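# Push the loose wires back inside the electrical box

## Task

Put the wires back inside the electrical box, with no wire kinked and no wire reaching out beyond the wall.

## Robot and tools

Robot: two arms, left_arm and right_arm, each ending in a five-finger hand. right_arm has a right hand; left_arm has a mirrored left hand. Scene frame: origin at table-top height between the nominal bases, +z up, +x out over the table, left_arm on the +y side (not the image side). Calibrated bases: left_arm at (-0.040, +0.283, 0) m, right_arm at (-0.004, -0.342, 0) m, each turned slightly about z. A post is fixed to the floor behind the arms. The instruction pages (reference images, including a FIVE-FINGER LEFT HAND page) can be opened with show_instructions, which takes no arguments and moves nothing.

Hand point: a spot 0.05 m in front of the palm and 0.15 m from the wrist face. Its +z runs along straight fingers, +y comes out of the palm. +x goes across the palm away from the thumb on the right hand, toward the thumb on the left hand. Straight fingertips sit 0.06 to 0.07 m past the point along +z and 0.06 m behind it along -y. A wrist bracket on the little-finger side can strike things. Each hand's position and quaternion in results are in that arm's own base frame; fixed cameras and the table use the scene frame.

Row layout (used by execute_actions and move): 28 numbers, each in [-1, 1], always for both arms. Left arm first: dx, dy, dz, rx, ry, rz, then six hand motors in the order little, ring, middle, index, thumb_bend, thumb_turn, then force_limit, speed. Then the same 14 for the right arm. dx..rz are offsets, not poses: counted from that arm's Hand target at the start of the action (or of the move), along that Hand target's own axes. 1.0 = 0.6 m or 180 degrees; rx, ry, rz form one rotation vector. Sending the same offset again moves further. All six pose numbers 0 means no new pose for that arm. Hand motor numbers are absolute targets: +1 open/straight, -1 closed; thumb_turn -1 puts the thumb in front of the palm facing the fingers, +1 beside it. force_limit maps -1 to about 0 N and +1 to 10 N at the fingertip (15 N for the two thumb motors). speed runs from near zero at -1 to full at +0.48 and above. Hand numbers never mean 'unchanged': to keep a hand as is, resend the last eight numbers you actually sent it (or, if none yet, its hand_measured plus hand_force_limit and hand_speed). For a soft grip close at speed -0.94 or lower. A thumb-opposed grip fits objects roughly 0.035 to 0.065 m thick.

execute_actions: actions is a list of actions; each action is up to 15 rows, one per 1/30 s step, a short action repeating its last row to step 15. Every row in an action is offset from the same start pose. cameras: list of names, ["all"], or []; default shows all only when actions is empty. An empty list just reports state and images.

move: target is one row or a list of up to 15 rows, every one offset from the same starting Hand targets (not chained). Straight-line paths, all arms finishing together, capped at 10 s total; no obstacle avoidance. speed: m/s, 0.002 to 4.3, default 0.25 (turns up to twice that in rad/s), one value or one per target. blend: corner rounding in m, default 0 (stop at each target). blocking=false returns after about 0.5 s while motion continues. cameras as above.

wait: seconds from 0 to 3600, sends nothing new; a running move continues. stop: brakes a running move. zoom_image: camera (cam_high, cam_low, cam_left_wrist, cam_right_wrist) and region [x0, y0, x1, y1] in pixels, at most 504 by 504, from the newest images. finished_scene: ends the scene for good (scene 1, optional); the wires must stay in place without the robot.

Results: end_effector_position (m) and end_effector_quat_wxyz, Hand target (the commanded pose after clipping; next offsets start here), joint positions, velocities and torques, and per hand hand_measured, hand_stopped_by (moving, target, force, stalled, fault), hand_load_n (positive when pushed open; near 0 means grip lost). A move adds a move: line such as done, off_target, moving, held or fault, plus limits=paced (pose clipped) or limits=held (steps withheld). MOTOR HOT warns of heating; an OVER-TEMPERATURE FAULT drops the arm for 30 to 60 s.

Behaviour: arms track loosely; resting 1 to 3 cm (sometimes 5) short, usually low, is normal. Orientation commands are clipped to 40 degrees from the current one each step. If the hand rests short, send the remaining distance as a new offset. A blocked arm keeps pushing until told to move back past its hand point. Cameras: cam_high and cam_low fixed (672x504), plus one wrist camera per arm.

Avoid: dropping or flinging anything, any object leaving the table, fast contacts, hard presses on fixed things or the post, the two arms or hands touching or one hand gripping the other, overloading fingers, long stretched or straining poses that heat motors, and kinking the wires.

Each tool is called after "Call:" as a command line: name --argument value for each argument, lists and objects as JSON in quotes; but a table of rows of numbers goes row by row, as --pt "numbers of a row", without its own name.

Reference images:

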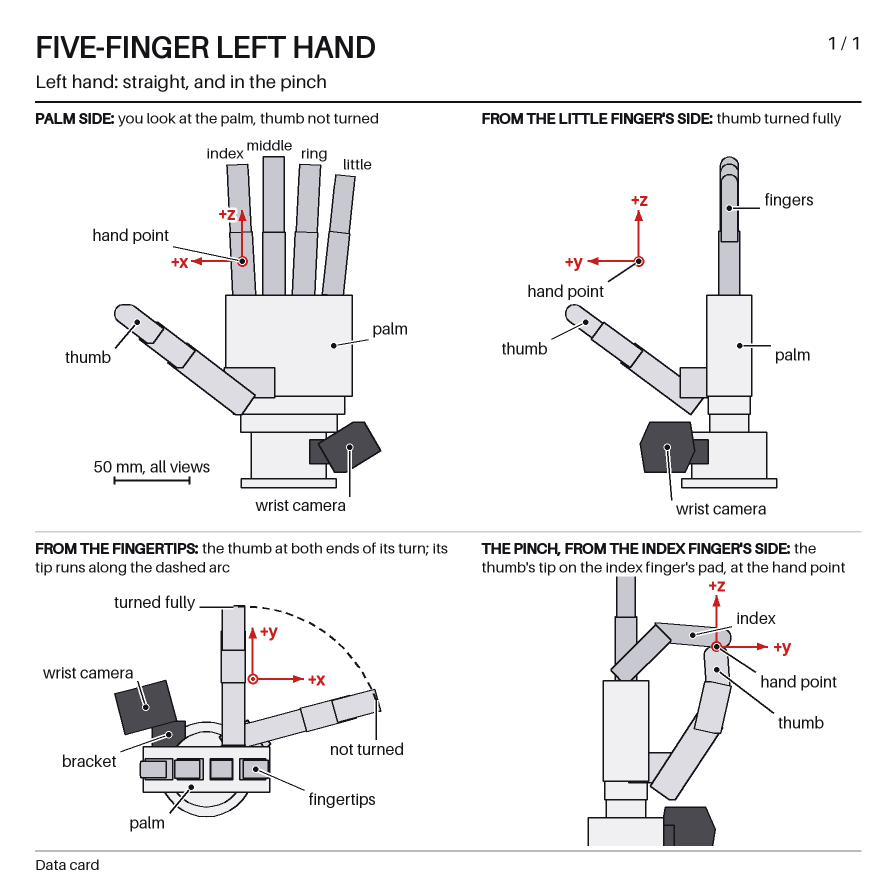

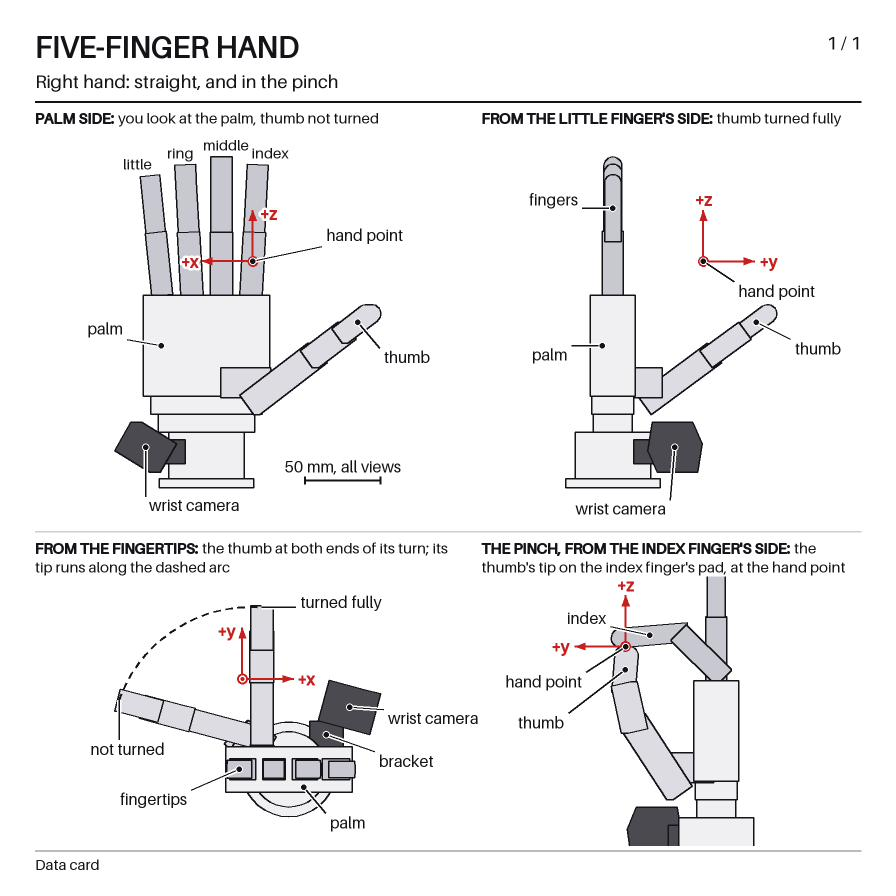

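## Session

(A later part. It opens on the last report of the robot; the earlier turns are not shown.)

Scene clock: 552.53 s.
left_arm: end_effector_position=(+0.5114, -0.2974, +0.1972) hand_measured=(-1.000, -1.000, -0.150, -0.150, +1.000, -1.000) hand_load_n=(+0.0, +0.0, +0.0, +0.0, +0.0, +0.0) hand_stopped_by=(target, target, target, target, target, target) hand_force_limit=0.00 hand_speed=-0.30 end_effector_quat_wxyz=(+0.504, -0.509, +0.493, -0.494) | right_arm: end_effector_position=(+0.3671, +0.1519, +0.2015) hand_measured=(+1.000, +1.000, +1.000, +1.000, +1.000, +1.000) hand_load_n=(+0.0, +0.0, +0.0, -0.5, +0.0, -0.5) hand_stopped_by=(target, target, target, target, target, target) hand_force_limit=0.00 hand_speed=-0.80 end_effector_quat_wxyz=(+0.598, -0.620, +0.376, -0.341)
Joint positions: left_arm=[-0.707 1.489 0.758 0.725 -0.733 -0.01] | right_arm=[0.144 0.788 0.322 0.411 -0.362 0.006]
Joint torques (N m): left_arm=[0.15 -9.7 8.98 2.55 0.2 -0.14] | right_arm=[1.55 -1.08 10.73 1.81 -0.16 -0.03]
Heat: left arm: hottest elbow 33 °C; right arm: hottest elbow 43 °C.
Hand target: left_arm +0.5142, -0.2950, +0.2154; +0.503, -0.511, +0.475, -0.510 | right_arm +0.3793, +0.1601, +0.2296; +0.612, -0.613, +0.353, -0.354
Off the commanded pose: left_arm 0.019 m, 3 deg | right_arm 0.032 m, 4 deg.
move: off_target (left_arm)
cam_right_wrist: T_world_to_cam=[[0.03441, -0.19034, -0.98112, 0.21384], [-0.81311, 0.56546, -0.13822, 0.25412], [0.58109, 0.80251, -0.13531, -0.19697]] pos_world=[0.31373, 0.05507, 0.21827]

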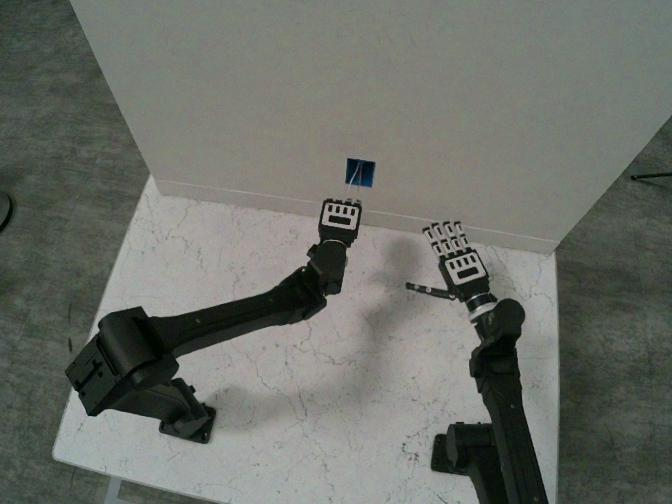

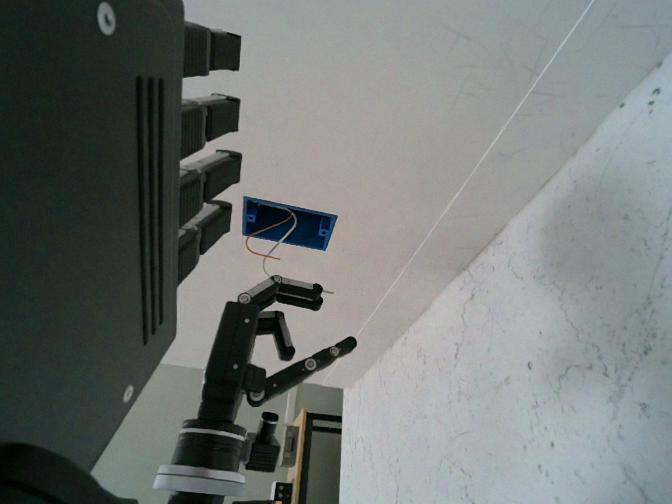

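Call:
move --target '[-0.016,0.005,-0.012,0,0,0,-1,-1,-0.15,-0.15,1,-1,0,-0.3,0,0,0,0,0,0,1,1,1,1,1,1,0,-0.8]' --speed 0.08 --cameras '["cam_high","cam_right_wrist"]'

Call:
zoom_image --camera "cam_high" --region '[325, 150, 375, 225]'

Scene clock: 555.93 s.
left_arm: end_effector_position=(+0.5039, -0.2878, +0.1931) hand_measured=(-1.000, -1.000, -0.150, -0.150, +1.000, -1.000) hand_load_n=(+0.0, +0.0, +0.0, +0.0, +0.0, +0.0) hand_stopped_by=(target, target, target, target, target, target) hand_force_limit=0.00 hand_speed=-0.30 end_effector_quat_wxyz=(+0.504, -0.509, +0.494, -0.493) | right_arm: end_effector_position=(+0.3671, +0.1519, +0.2015) hand_measured=(+1.000, +1.000, +1.000, +1.000, +1.000, +1.000) hand_load_n=(+0.0, +0.0, +0.0, +0.0, +0.0, +0.0) hand_stopped_by=(target, target, target, target, target, target) hand_force_limit=0.00 hand_speed=-0.80 end_effector_quat_wxyz=(+0.598, -0.620, +0.376, -0.341)
Joint positions: left_arm=[-0.702 1.468 0.722 0.737 -0.728 -0.01] | right_arm=[0.144 0.788 0.322 0.411 -0.362 0.006]
Joint torques (N m): left_arm=[0.09 -9.23 8.88 2.7 0.18 -0.14] | right_arm=[1.61 -1.03 10.74 1.83 -0.15 -0.04]
Heat: left arm: hottest elbow 33 °C; right arm: hottest elbow 43 °C.
Hand target: left_arm +0.5068, -0.2858, +0.2117; +0.503, -0.511, +0.475, -0.510 | right_arm +0.3793, +0.1601, +0.2296; +0.612, -0.613, +0.353, -0.354
Off the commanded pose: left_arm 0.019 m, 3 deg | right_arm 0.032 m, 4 deg.
move: off_target (left_arm)
cam_right_wrist: T_world_to_cam=[[0.03441, -0.19034, -0.98112, 0.21384], [-0.81311, 0.56546, -0.13822, 0.25412], [0.58109, 0.80251, -0.13531, -0.19697]] pos_world=[0.31373, 0.05507, 0.21827]

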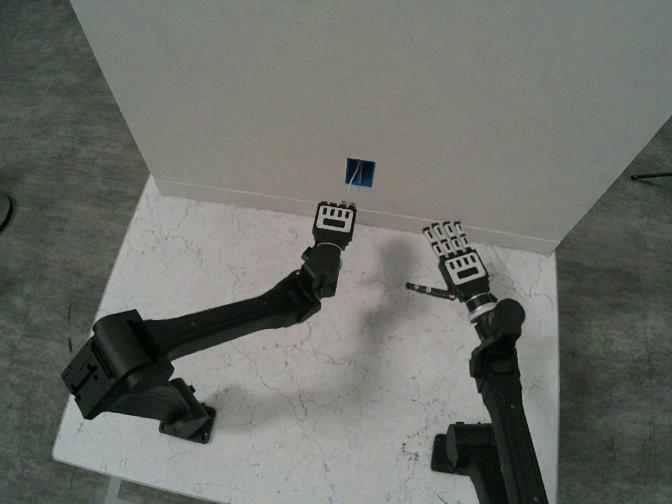

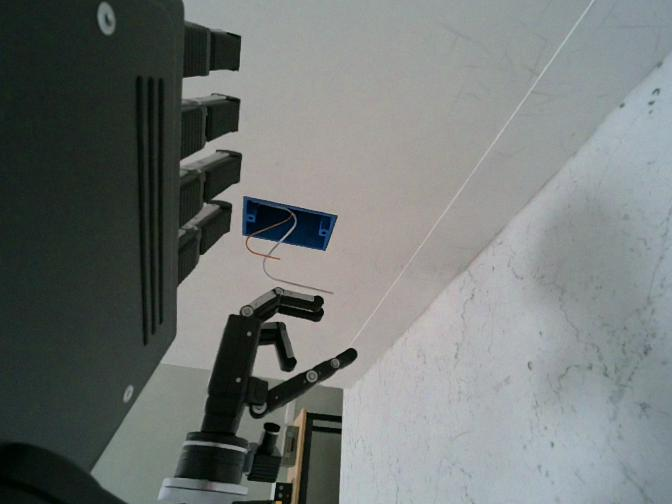

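Scaled by 6.720 from the camera's image (finer frame: 960x720).

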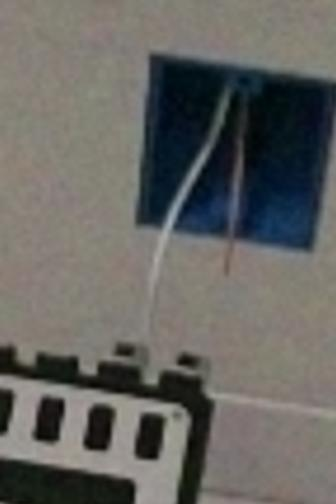

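Call:
move --target '[0.0139,0.001,0.0196,0,0,0,-1,-1,-0.15,-0.15,1,-1,0,-0.3,0,0,0,0,0,0,1,1,1,1,1,1,0,-0.8]' --speed 0.05 --cameras '["cam_high","cam_right_wrist"]'

Call:
zoom_image --camera "cam_high" --region '[325, 150, 375, 225]'

Call:
zoom_image --camera "cam_right_wrist" --region '[200, 180, 360, 340]'

Scene clock: 560.57 s.
left_arm: end_effector_position=(+0.5046, -0.2872, +0.1927) hand_measured=(-1.000, -1.000, -0.150, -0.150, +1.000, -1.000) hand_load_n=(+0.0, +0.0, +0.0, +0.0, +0.0, +0.0) hand_stopped_by=(target, target, target, target, target, target) hand_force_limit=0.00 hand_speed=-0.30 end_effector_quat_wxyz=(+0.504, -0.509, +0.494, -0.493) | right_arm: end_effector_position=(+0.3671, +0.1519, +0.2015) hand_measured=(+1.000, +1.000, +1.000, +1.000, +1.000, +1.000) hand_load_n=(+0.0, +0.0, +0.0, +0.0, +0.0, -0.5) hand_stopped_by=(target, target, target, target, target, target) hand_force_limit=0.00 hand_speed=-0.80 end_effector_quat_wxyz=(+0.598, -0.620, +0.376, -0.341)
Joint positions: left_arm=[-0.699 1.468 0.722 0.737 -0.724 -0.01] | right_arm=[0.144 0.788 0.322 0.411 -0.362 0.006]
Joint torques (N m): left_arm=[-0.03 -6.71 12 2.48 0.19 -0.15] | right_arm=[1.61 -1.08 10.76 1.84 -0.14 -0.04]
Heat: left arm: hottest elbow 32 °C; right arm: hottest elbow 43 °C.
Hand target: left_arm +0.5188, -0.2938, +0.2117; +0.503, -0.511, +0.475, -0.510 | right_arm +0.3793, +0.1601, +0.2296; +0.612, -0.613, +0.353, -0.354
Off the commanded pose: left_arm 0.025 m, 3 deg | right_arm 0.032 m, 4 deg.
move: off_target (left_arm)
cam_right_wrist: T_world_to_cam=[[0.03441, -0.19034, -0.98112, 0.21384], [-0.81311, 0.56546, -0.13822, 0.25412], [0.58109, 0.80251, -0.13531, -0.19697]] pos_world=[0.31373, 0.05507, 0.21827]

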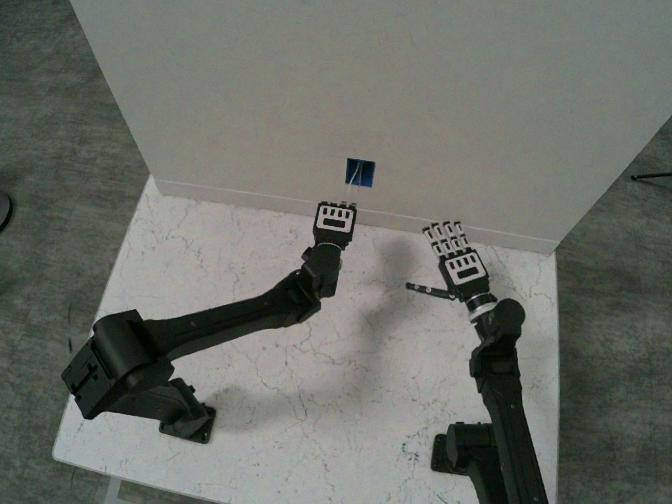

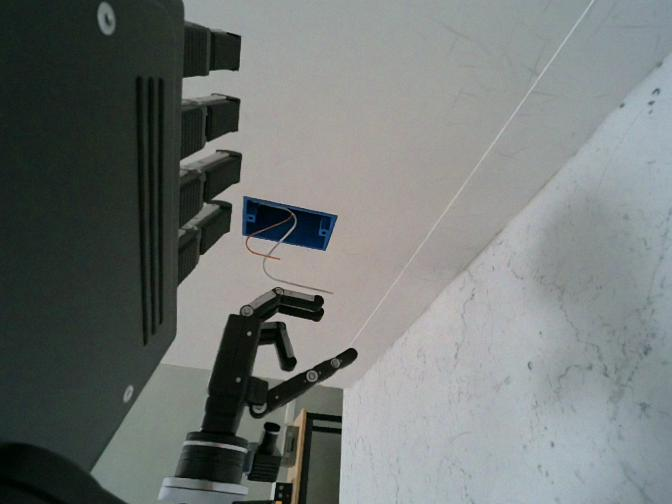

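Scaled by 6.720 from the camera's image (finer frame: 960x720).

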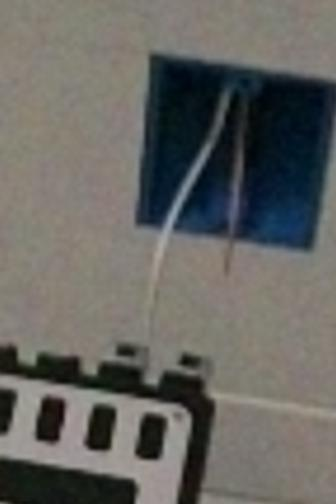

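Scaled by 3.150 from the camera's image (finer frame: 960x720).

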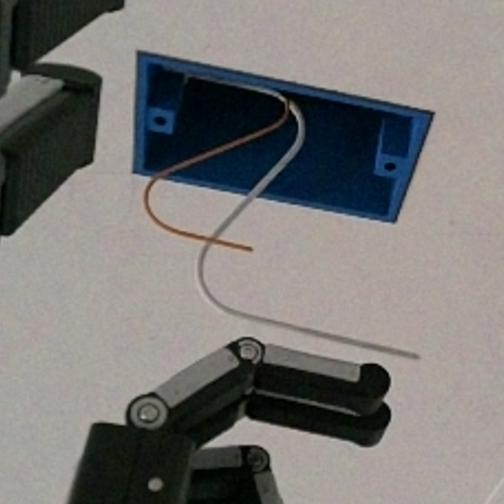

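Call:
move --target '[0.001,-0.004,0.034,0,0,0,-1,-1,-0.15,-0.15,1,-1,0,-0.3,0,0,0,0,0,0,1,1,1,1,1,1,0,-0.8]' --speed 0.05 --cameras '["cam_high","cam_right_wrist"]'

Call:
zoom_image --camera "cam_high" --region '[325, 150, 375, 225]'

Call:
zoom_image --camera "cam_right_wrist" --region '[200, 180, 360, 340]'

Scene clock: 566.73 s.
left_arm: end_effector_position=(+0.5232, -0.2861, +0.1935) hand_measured=(-1.000, -1.000, -0.150, -0.150, +1.000, -1.000) hand_load_n=(+0.0, +0.0, +0.0, +0.0, +0.0, +0.0) hand_stopped_by=(target, target, target, target, target, target) hand_force_limit=0.00 hand_speed=-0.30 end_effector_quat_wxyz=(+0.504, -0.509, +0.493, -0.494) | right_arm: end_effector_position=(+0.3671, +0.1519, +0.2015) hand_measured=(+1.000, +1.000, +1.000, +1.000, +1.000, +1.000) hand_load_n=(+0.0, +0.0, +0.0, +0.0, +0.0, +0.0) hand_stopped_by=(target, target, target, target, target, target) hand_force_limit=0.00 hand_speed=-0.80 end_effector_quat_wxyz=(+0.598, -0.620, +0.376, -0.341)
Joint positions: left_arm=[-0.668 1.501 0.759 0.737 -0.694 -0.01] | right_arm=[0.144 0.788 0.322 0.411 -0.362 0.006]
Joint torques (N m): left_arm=[0.32 -7.59 12.89 1.84 0.15 -0.18] | right_arm=[1.61 -1.08 10.71 1.81 -0.15 -0.04]
Heat: left arm: hottest elbow 32 °C; right arm: hottest elbow 43 °C.
Hand target: left_arm +0.5391, -0.2937, +0.2148; +0.503, -0.511, +0.475, -0.510 | right_arm +0.3793, +0.1601, +0.2296; +0.612, -0.613, +0.353, -0.354
Off the commanded pose: left_arm 0.028 m, 3 deg | right_arm 0.032 m, 4 deg.
move: off_target (left_arm)
cam_right_wrist: T_world_to_cam=[[0.03441, -0.19034, -0.98112, 0.21384], [-0.81311, 0.56546, -0.13822, 0.25412], [0.58109, 0.80251, -0.13531, -0.19697]] pos_world=[0.31373, 0.05507, 0.21827]

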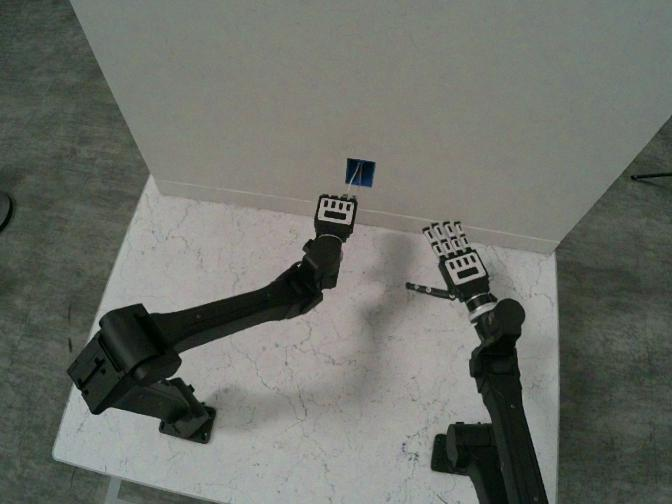

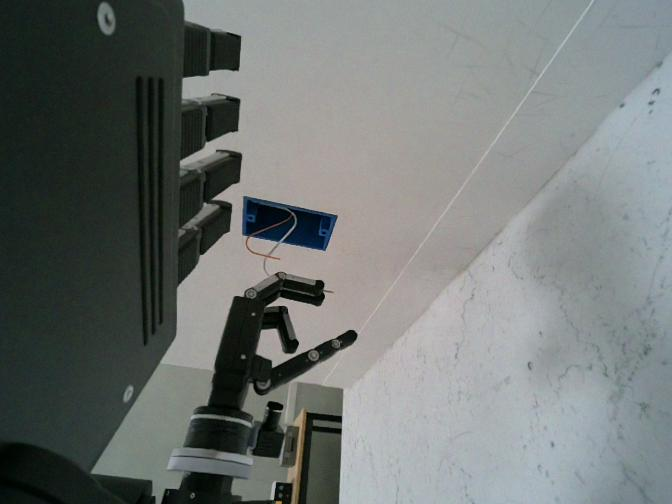

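Scaled by 6.720 from the camera's image (finer frame: 960x720).

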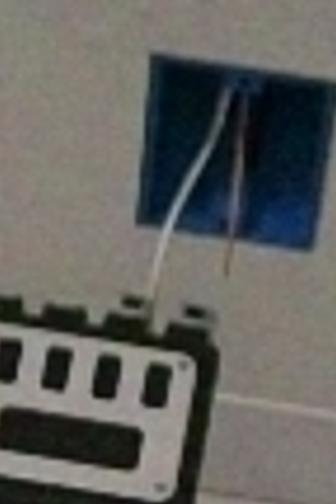

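Scaled by 3.150 from the camera's image (finer frame: 960x720).

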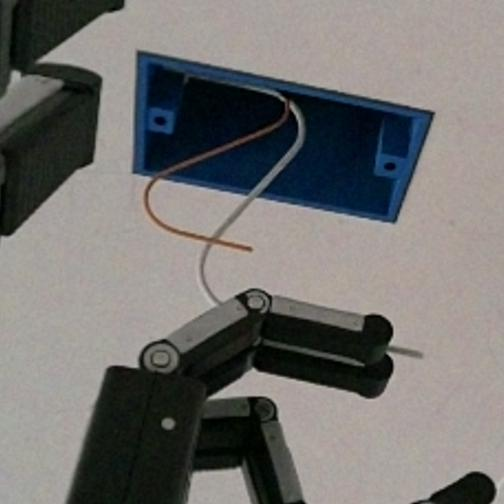

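Call:
move --pt "0.0162 0.0002 -0.0205 0 0 0 -1 -1 -0.15 -0.15 1 -1 0 -0.3 0 0 0 0 0 0 1 1 1 1 1 1 0 -0.8" --pt "0.0182 0.0002 0.01 0 0 0 -1 -1 -0.15 -0.15 1 -1 0 -0.3 0 0 0 0 0 0 1 1 1 1 1 1 0 -0.8" --speed 0.05 --cameras '["cam_high","cam_right_wrist"]'

Call:
zoom_image --camera "cam_high" --region '[325, 150, 375, 225]'

Call:
zoom_image --camera "cam_right_wrist" --region '[200, 180, 360, 340]'

Scene clock: 574.00 s.
left_arm: end_effector_position=(+0.5270, -0.2980, +0.1915) hand_measured=(-1.000, -1.000, -0.150, -0.150, +1.000, -1.000) hand_load_n=(+0.0, +0.0, -0.5, +0.0, +0.0, +0.0) hand_stopped_by=(target, target, target, target, target, target) hand_force_limit=0.00 hand_speed=-0.30 end_effector_quat_wxyz=(+0.503, -0.508, +0.494, -0.495) | right_arm: end_effector_position=(+0.3671, +0.1519, +0.2015) hand_measured=(+1.000, +1.000, +1.000, +1.000, +1.000, +1.000) hand_load_n=(+0.0, +0.0, +0.0, +0.0, +0.0, -0.5) hand_stopped_by=(target, target, target, target, target, target) hand_force_limit=0.00 hand_speed=-0.80 end_effector_quat_wxyz=(+0.598, -0.620, +0.376, -0.341)
Joint positions: left_arm=[-0.683 1.529 0.785 0.737 -0.706 -0.01] | right_arm=[0.144 0.788 0.322 0.411 -0.362 0.006]
Joint torques (N m): left_arm=[0.67 -8.18 13.34 1.57 0.21 -0.15] | right_arm=[1.73 -1.08 10.77 1.83 -0.15 -0.03]
Heat: left arm: hottest elbow 33 °C; right arm: hottest elbow 43 °C.
Hand target: left_arm +0.5454, -0.3044, +0.2152; +0.503, -0.511, +0.475, -0.510 | right_arm +0.3793, +0.1601, +0.2296; +0.612, -0.613, +0.353, -0.354
Off the commanded pose: left_arm 0.031 m, 3 deg | right_arm 0.032 m, 4 deg.
move: off_target (left_arm)
cam_right_wrist: T_world_to_cam=[[0.03441, -0.19034, -0.98112, 0.21384], [-0.81311, 0.56546, -0.13822, 0.25412], [0.58109, 0.80251, -0.13531, -0.19697]] pos_world=[0.31373, 0.05507, 0.21827]

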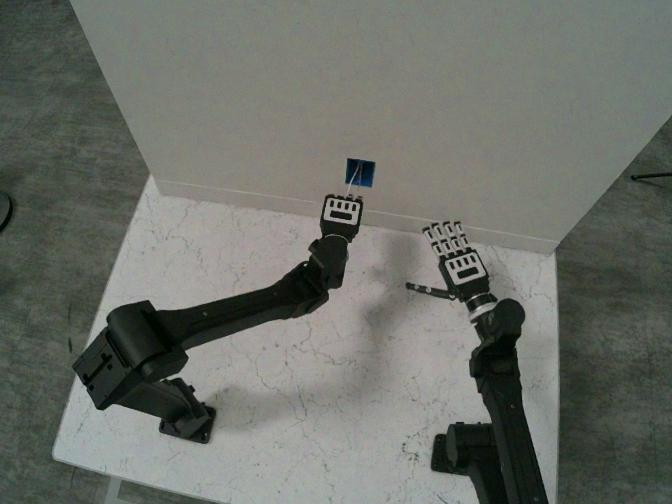

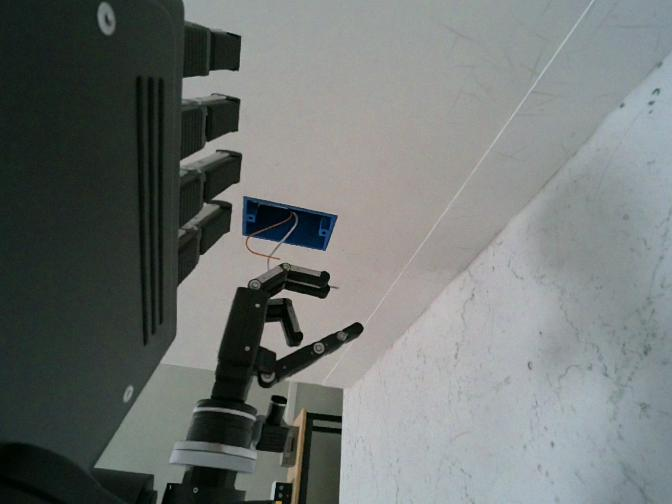

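Scaled by 6.720 from the camera's image (finer frame: 960x720).

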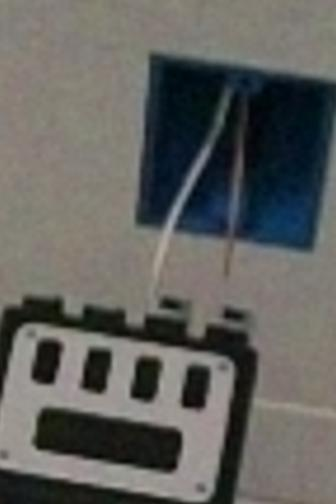

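Scaled by 3.150 from the camera's image (finer frame: 960x720).

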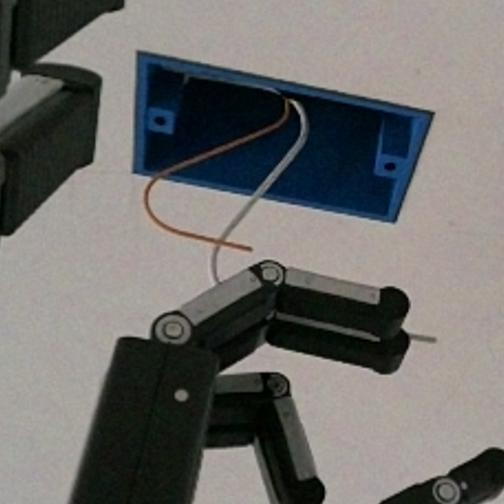

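Call:
move --target '[-0.003,-0.008,0.0335,0,0,0,-1,-1,-0.15,-0.15,1,-1,0,-0.3,0,0,0,0,0,0,1,1,1,1,1,1,0,-0.8]' --speed 0.04 --cameras '["cam_high","cam_right_wrist"]'

Call:
zoom_image --camera "cam_high" --region '[325, 150, 375, 225]'

Call:
zoom_image --camera "cam_right_wrist" --region '[200, 180, 360, 340]'

Scene clock: 580.43 s.
left_arm: end_effector_position=(+0.5462, -0.2963, +0.1937) hand_measured=(-1.000, -1.000, -0.150, -0.150, +1.000, -1.000) hand_load_n=(+0.0, +0.0, +0.0, +0.0, +0.0, +0.0) hand_stopped_by=(target, target, target, target, target, target) hand_force_limit=0.00 hand_speed=-0.30 end_effector_quat_wxyz=(+0.502, -0.508, +0.497, -0.493) | right_arm: end_effector_position=(+0.3671, +0.1519, +0.2015) hand_measured=(+1.000, +1.000, +1.000, +1.000, +1.000, +1.000) hand_load_n=(+0.0, -0.5, +0.0, +0.0, +0.0, +0.0) hand_stopped_by=(target, target, target, target, target, target) hand_force_limit=0.00 hand_speed=-0.80 end_effector_quat_wxyz=(+0.598, -0.620, +0.376, -0.341)
Joint positions: left_arm=[-0.652 1.553 0.828 0.713 -0.67 -0.01] | right_arm=[0.144 0.788 0.322 0.411 -0.362 0.006]
Joint torques (N m): left_arm=[0.5 -8.82 13.7 1.65 0.06 -0.16] | right_arm=[1.49 -1.14 10.76 1.83 -0.14 -0.03]
Heat: left arm: hottest elbow 33 °C; right arm: hottest elbow 43 °C.
Hand target: left_arm +0.5653, -0.3018, +0.2205; +0.503, -0.511, +0.475, -0.510 | right_arm +0.3793, +0.1601, +0.2296; +0.612, -0.613, +0.353, -0.354
Off the commanded pose: left_arm 0.033 m, 3 deg | right_arm 0.032 m, 4 deg.
move: off_target (left_arm)
cam_right_wrist: T_world_to_cam=[[0.03441, -0.19034, -0.98112, 0.21384], [-0.81311, 0.56546, -0.13822, 0.25412], [0.58109, 0.80251, -0.13531, -0.19697]] pos_world=[0.31373, 0.05507, 0.21827]

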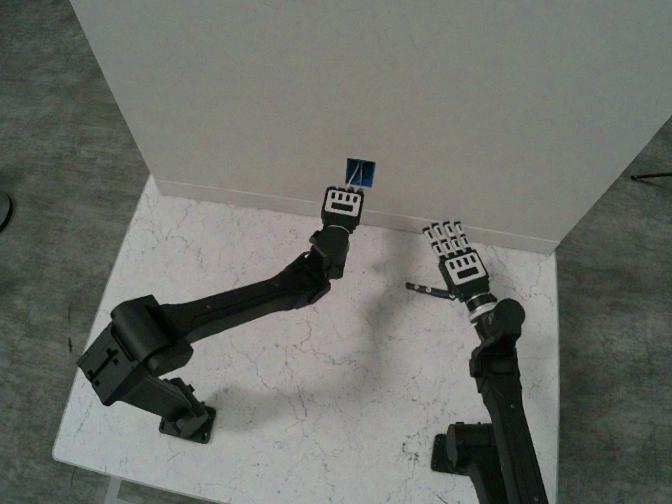

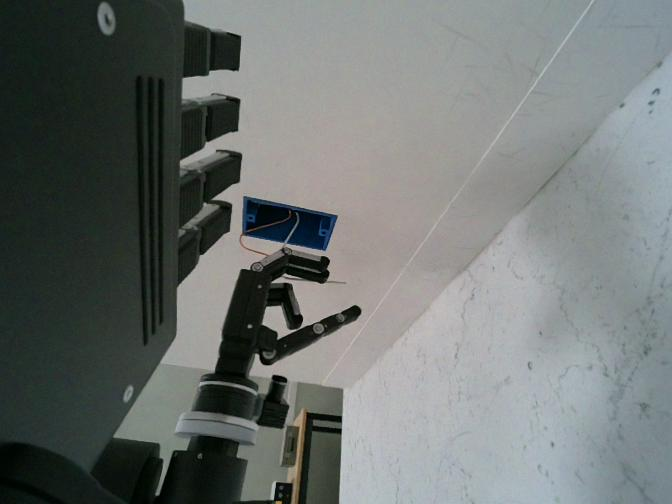

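Scaled by 6.720 from the camera's image (finer frame: 960x720).

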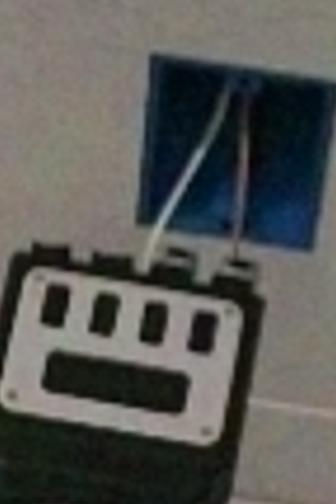

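Scaled by 3.150 from the camera's image (finer frame: 960x720).

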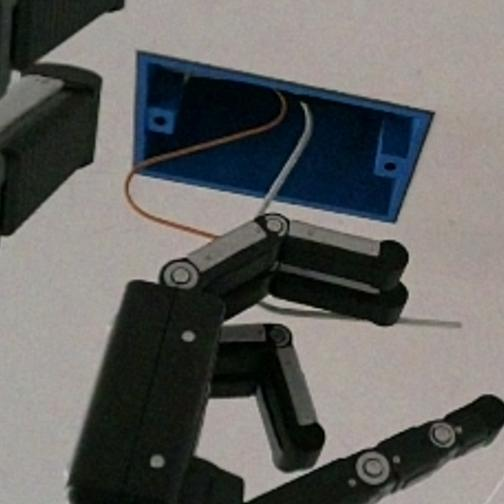

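Call:
move --pt "-0.0015 -0.0013 -0.05 0 0 0 -1 -1 -0.15 -0.15 1 -1 0 -0.3 0 0 0 0 0 0 1 1 1 1 1 1 0 -0.8" --pt "-0.023 0.0163 -0.1032 0 0 0 -1 -1 -0.15 -0.15 1 -1 0 -0.3 0 0 0 0 0 0 1 1 1 1 1 1 0 -0.8" --speed 0.08 --cameras '["cam_high","cam_right_wrist"]'

Call:
zoom_image --camera "cam_high" --region '[325, 150, 375, 225]'

Call:
zoom_image --camera "cam_right_wrist" --region '[200, 180, 360, 340]'

Scene clock: 595.33 s.
left_arm: end_effector_position=(+0.5051, -0.2859, +0.1902) hand_measured=(-1.000, -1.000, -0.150, -0.150, +1.000, -1.000) hand_load_n=(+0.0, +0.0, +0.0, +0.0, +0.0, +0.0) hand_stopped_by=(target, target, target, target, target, target) hand_force_limit=0.00 hand_speed=-0.30 end_effector_quat_wxyz=(+0.506, -0.511, +0.492, -0.491) | right_arm: end_effector_position=(+0.3671, +0.1519, +0.2015) hand_measured=(+1.000, +1.000, +1.000, +1.000, +1.000, +1.000) hand_load_n=(+0.0, +0.0, +0.0, +0.0, +0.0, -0.5) hand_stopped_by=(target, target, target, target, target, target) hand_force_limit=0.00 hand_speed=-0.80 end_effector_quat_wxyz=(+0.598, -0.620, +0.376, -0.341)
Joint positions: left_arm=[-0.699 1.476 0.72 0.747 -0.733 -0.01] | right_arm=[0.144 0.788 0.322 0.411 -0.362 0.006]
Joint torques (N m): left_arm=[-1.38 -9.35 8.76 2.63 -0.19 -0.14] | right_arm=[1.61 -1.08 10.71 1.83 -0.15 -0.03]
Heat: left arm: hottest elbow 35 °C; right arm: hottest elbow 43 °C.
Hand target: left_arm +0.5034, -0.2902, +0.2086; +0.503, -0.511, +0.475, -0.510 | right_arm +0.3793, +0.1601, +0.2296; +0.612, -0.613, +0.353, -0.354
Off the commanded pose: left_arm 0.019 m, 3 deg | right_arm 0.032 m, 4 deg.
move: off_target (left_arm)
cam_right_wrist: T_world_to_cam=[[0.03441, -0.19034, -0.98112, 0.21384], [-0.81311, 0.56546, -0.13822, 0.25412], [0.58109, 0.80251, -0.13531, -0.19697]] pos_world=[0.31373, 0.05507, 0.21827]

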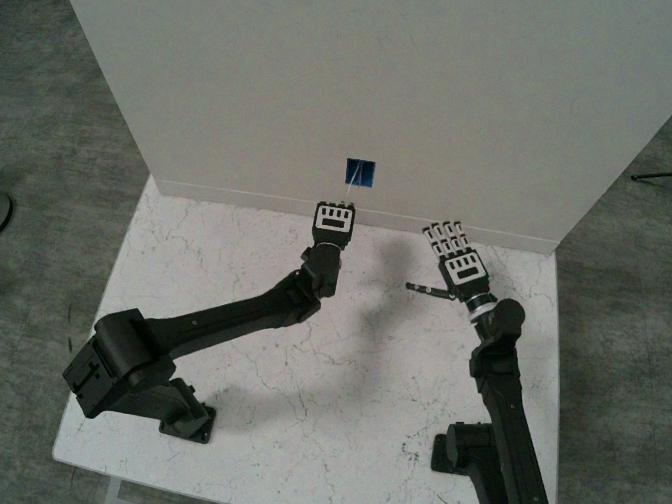

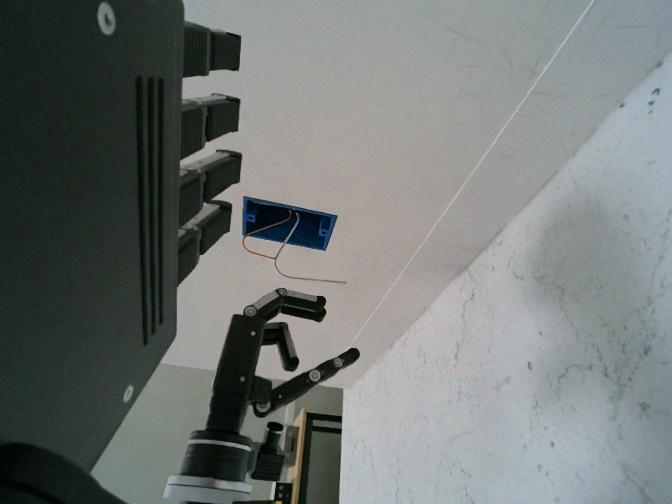

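Scaled by 6.720 from the camera's image (finer frame: 960x720).

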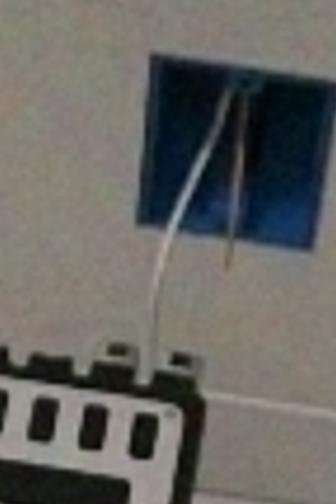

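Scaled by 3.150 from the camera's image (finer frame: 960x720).

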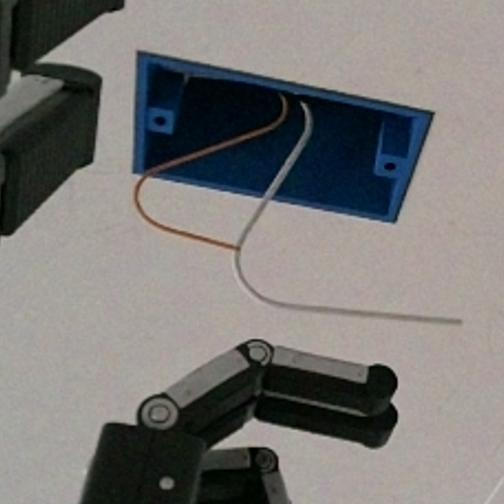

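Call:
move --pt "-0.004 -0.0038 -0.1382 0 0 0 -1 -1 -0.15 -0.15 1 -1 0 -0.3 0 0 0 0 0 0 1 1 1 1 1 1 0 -0.8" --pt "-0.0937 -0.051 -0.1343 -0.2052 0.1844 -0.4619 1 1 1 1 1 1 0 -0.3 0 0 0 0 0 0 1 1 1 1 1 1 0 -0.8" --speed 0.15 --cameras '["all"]'

Call:
zoom_image --camera "cam_right_wrist" --region '[200, 180, 360, 340]'

Call:
zoom_image --camera "cam_left_wrist" --region '[300, 0, 500, 200]'

Scene clock: 658.67 s.
left_arm: end_effector_position=(+0.4181, -0.2382, +0.2326) hand_measured=(+1.000, +1.000, +1.000, +1.000, +1.000, +1.000) hand_load_n=(+0.0, +0.0, +0.0, +0.0, +0.0, +0.0) hand_stopped_by=(target, target, target, target, target, target) hand_force_limit=0.00 hand_speed=-0.30 end_effector_quat_wxyz=(+0.259, +0.660, -0.265, +0.654) | right_arm: end_effector_position=(+0.3671, +0.1519, +0.2015) hand_measured=(+1.000, +1.000, +1.000, +1.000, +1.000, +1.000) hand_load_n=(+0.0, +0.0, +0.0, +0.0, +0.0, +0.0) hand_stopped_by=(target, target, target, target, target, target) hand_force_limit=0.00 hand_speed=-0.80 end_effector_quat_wxyz=(+0.598, -0.620, +0.376, -0.341)
Joint positions: left_arm=[-0.186 1.407 0.46 0.933 0.575 -1.559] | right_arm=[0.144 0.788 0.322 0.411 -0.362 0.006]
Joint torques (N m): left_arm=[0.15 -4.95 7.41 2.73 0.18 -0.19] | right_arm=[1.61 -1.03 10.74 1.81 -0.15 -0.03]
Heat: left arm: hottest elbow 31 °C; right arm: hottest elbow 44 °C.
Hand target: left_arm +0.4203, -0.2353, +0.2345; +0.261, +0.657, -0.261, +0.658 | right_arm +0.3793, +0.1601, +0.2296; +0.612, -0.613, +0.353, -0.354
Off the commanded pose: left_arm 0.004 m, 1 deg | right_arm 0.032 m, 4 deg.
move: done
cam_left_wrist: T_world_to_cam=[[0.65105, 0.72025, 0.23953, -0.16421], [-0.47398, 0.13928, 0.86945, 0.04021], [0.59286, -0.67959, 0.43206, -0.39296]] pos_world=[0.35894, -0.15438, 0.17416]
cam_right_wrist: T_world_to_cam=[[0.03441, -0.19034, -0.98112, 0.21384], [-0.81311, 0.56546, -0.13822, 0.25412], [0.58109, 0.80251, -0.13531, -0.19697]] pos_world=[0.31373, 0.05507, 0.21827]

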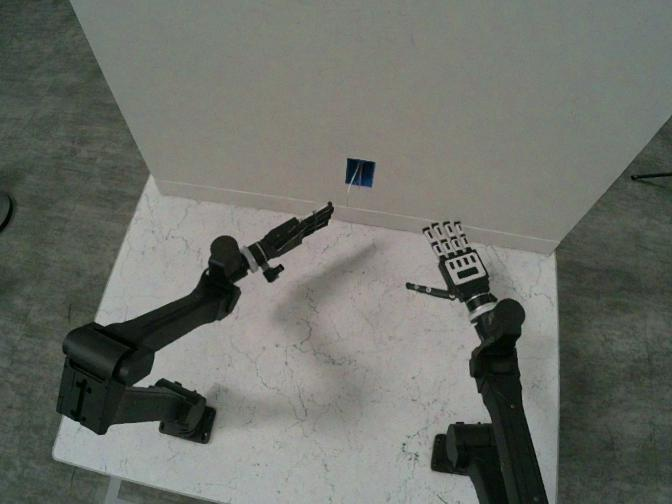

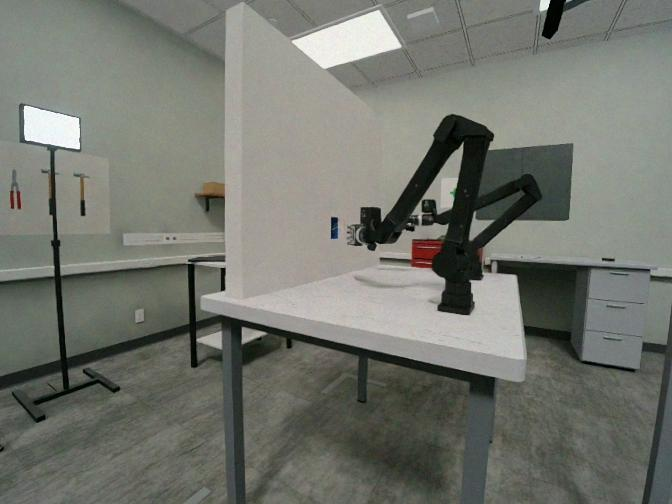

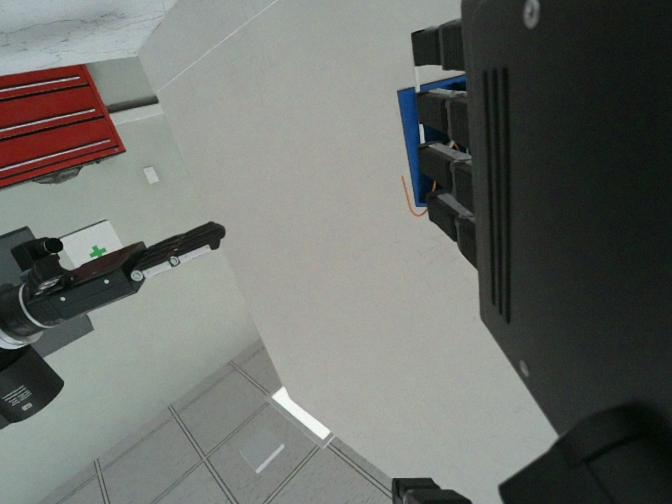

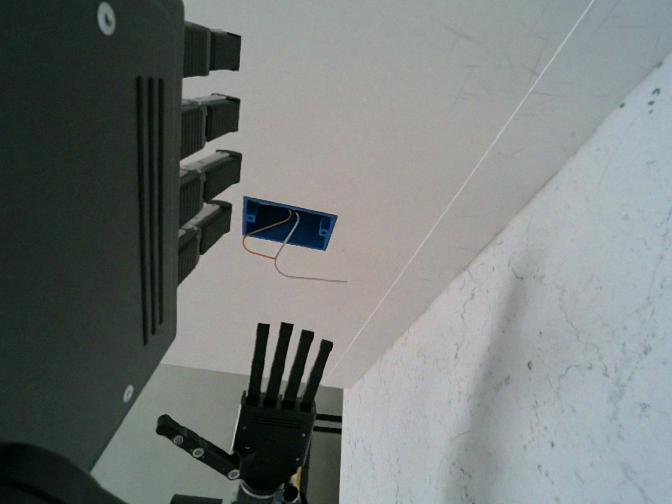

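Scaled by 3.150 from the camera's image (finer frame: 960x720).

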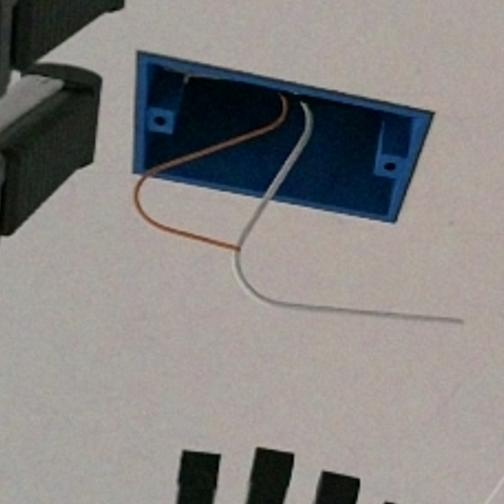

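Scaled by 2.520 from the camera's image (finer frame: 960x720).

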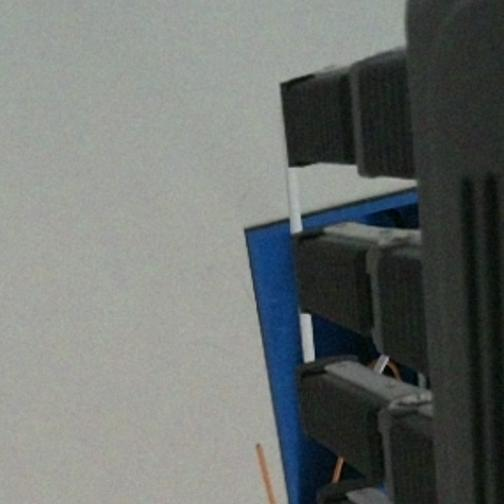

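Call:
zoom_image --camera "cam_high" --region '[300, 150, 380, 230]'

Scaled by 6.300 from the camera's image (finer frame: 960x720).

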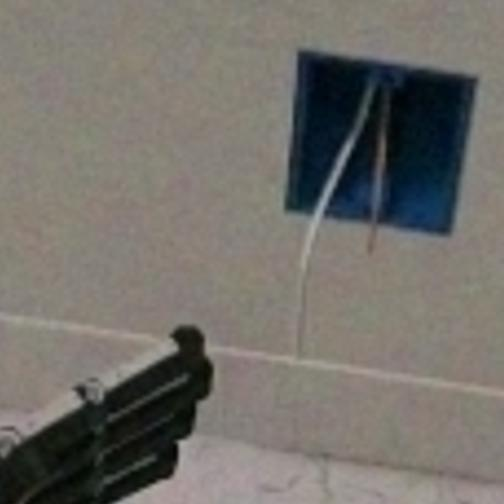

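Call:
move --target '[-0.0192,-0.0522,0.052,0,0,0,1,1,1,1,1,1,0,-0.3,0,0,0,0,0,0,1,1,1,1,1,1,0,-0.8]' --speed 0.1 --cameras '["cam_high","cam_left_wrist","cam_right_wrist"]'

Call:
zoom_image --camera "cam_high" --region '[300, 150, 380, 230]'

Call:
zoom_image --camera "cam_right_wrist" --region '[200, 180, 360, 340]'

Scene clock: 673.30 s.
left_arm: end_effector_position=(+0.4514, -0.2347, +0.2071) hand_measured=(+1.000, +1.000, +1.000, +1.000, +1.000, +1.000) hand_load_n=(+0.0, +0.0, +0.0, +0.0, +0.0, +0.0) hand_stopped_by=(target, target, target, target, target, target) hand_force_limit=0.00 hand_speed=-0.30 end_effector_quat_wxyz=(+0.262, +0.672, -0.262, +0.641) | right_arm: end_effector_position=(+0.3671, +0.1519, +0.2015) hand_measured=(+1.000, +1.000, +1.000, +1.000, +1.000, +1.000) hand_load_n=(+0.0, +0.0, +0.0, +0.0, +0.5, -0.5) hand_stopped_by=(target, target, target, target, target, target) hand_force_limit=0.00 hand_speed=-0.80 end_effector_quat_wxyz=(+0.598, -0.620, +0.376, -0.341)
Joint positions: left_arm=[-0.159 1.543 0.53 0.964 0.6 -1.559] | right_arm=[0.144 0.788 0.322 0.411 -0.362 0.006]
Joint torques (N m): left_arm=[0.03 -6.12 10.07 2.73 0.23 -0.19] | right_arm=[1.61 -1.08 10.77 1.84 -0.15 -0.04]
Heat: left arm: hottest elbow 30 °C; right arm: hottest elbow 44 °C.
Hand target: left_arm +0.4645, -0.2340, +0.2231; +0.261, +0.657, -0.261, +0.657 | right_arm +0.3793, +0.1601, +0.2296; +0.612, -0.613, +0.353, -0.354
Off the commanded pose: left_arm 0.021 m, 3 deg | right_arm 0.032 m, 4 deg.
move: off_target (left_arm)
cam_left_wrist: T_world_to_cam=[[0.65839, 0.71976, 0.22015, -0.18168], [-0.44295, 0.13405, 0.88647, 0.059], [0.60853, -0.68116, 0.40708, -0.40155]] pos_world=[0.3901, -0.15067, 0.15116]
cam_right_wrist: T_world_to_cam=[[0.03441, -0.19034, -0.98112, 0.21384], [-0.81311, 0.56546, -0.13822, 0.25412], [0.58109, 0.80251, -0.13531, -0.19697]] pos_world=[0.31373, 0.05507, 0.21827]

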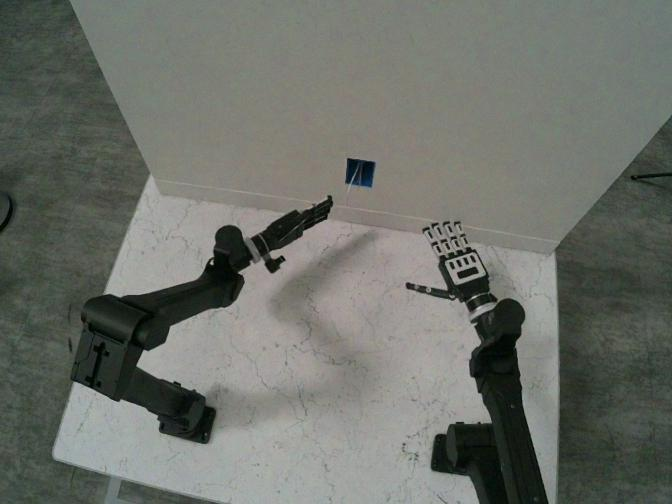

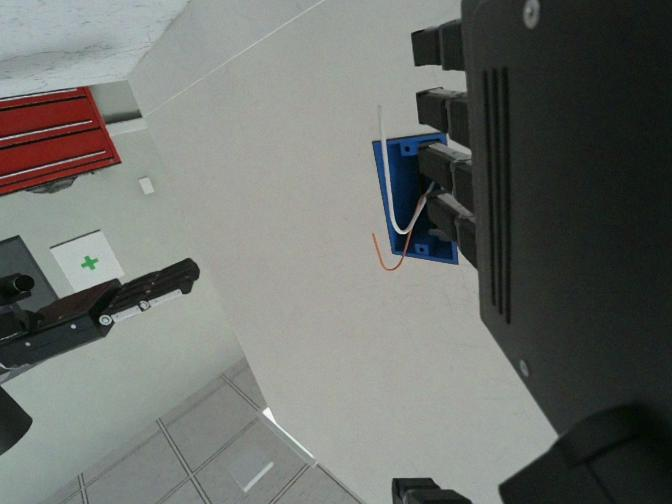

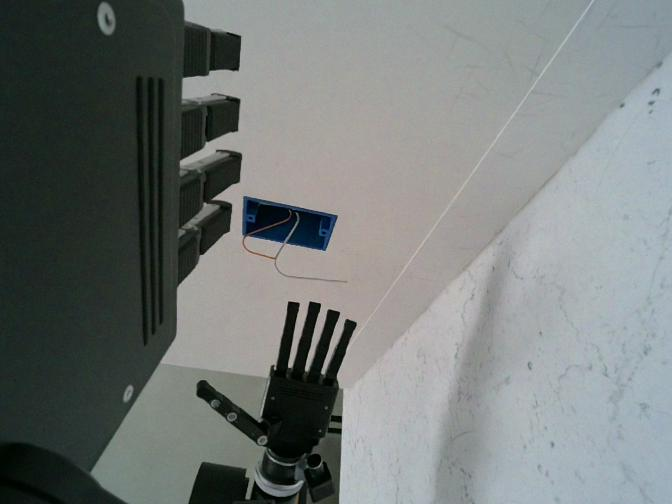

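Scaled by 6.300 from the camera's image (finer frame: 960x720).

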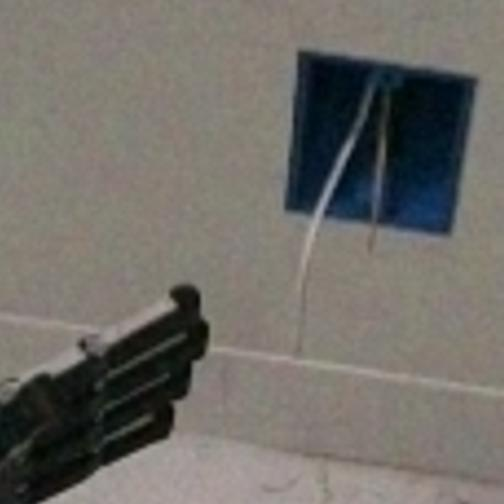

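Scaled by 3.150 from the camera's image (finer frame: 960x720).

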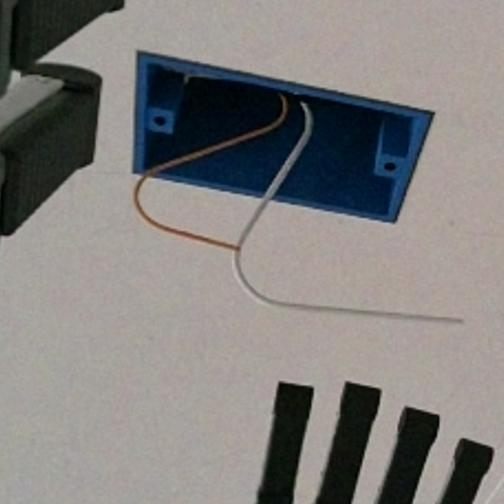

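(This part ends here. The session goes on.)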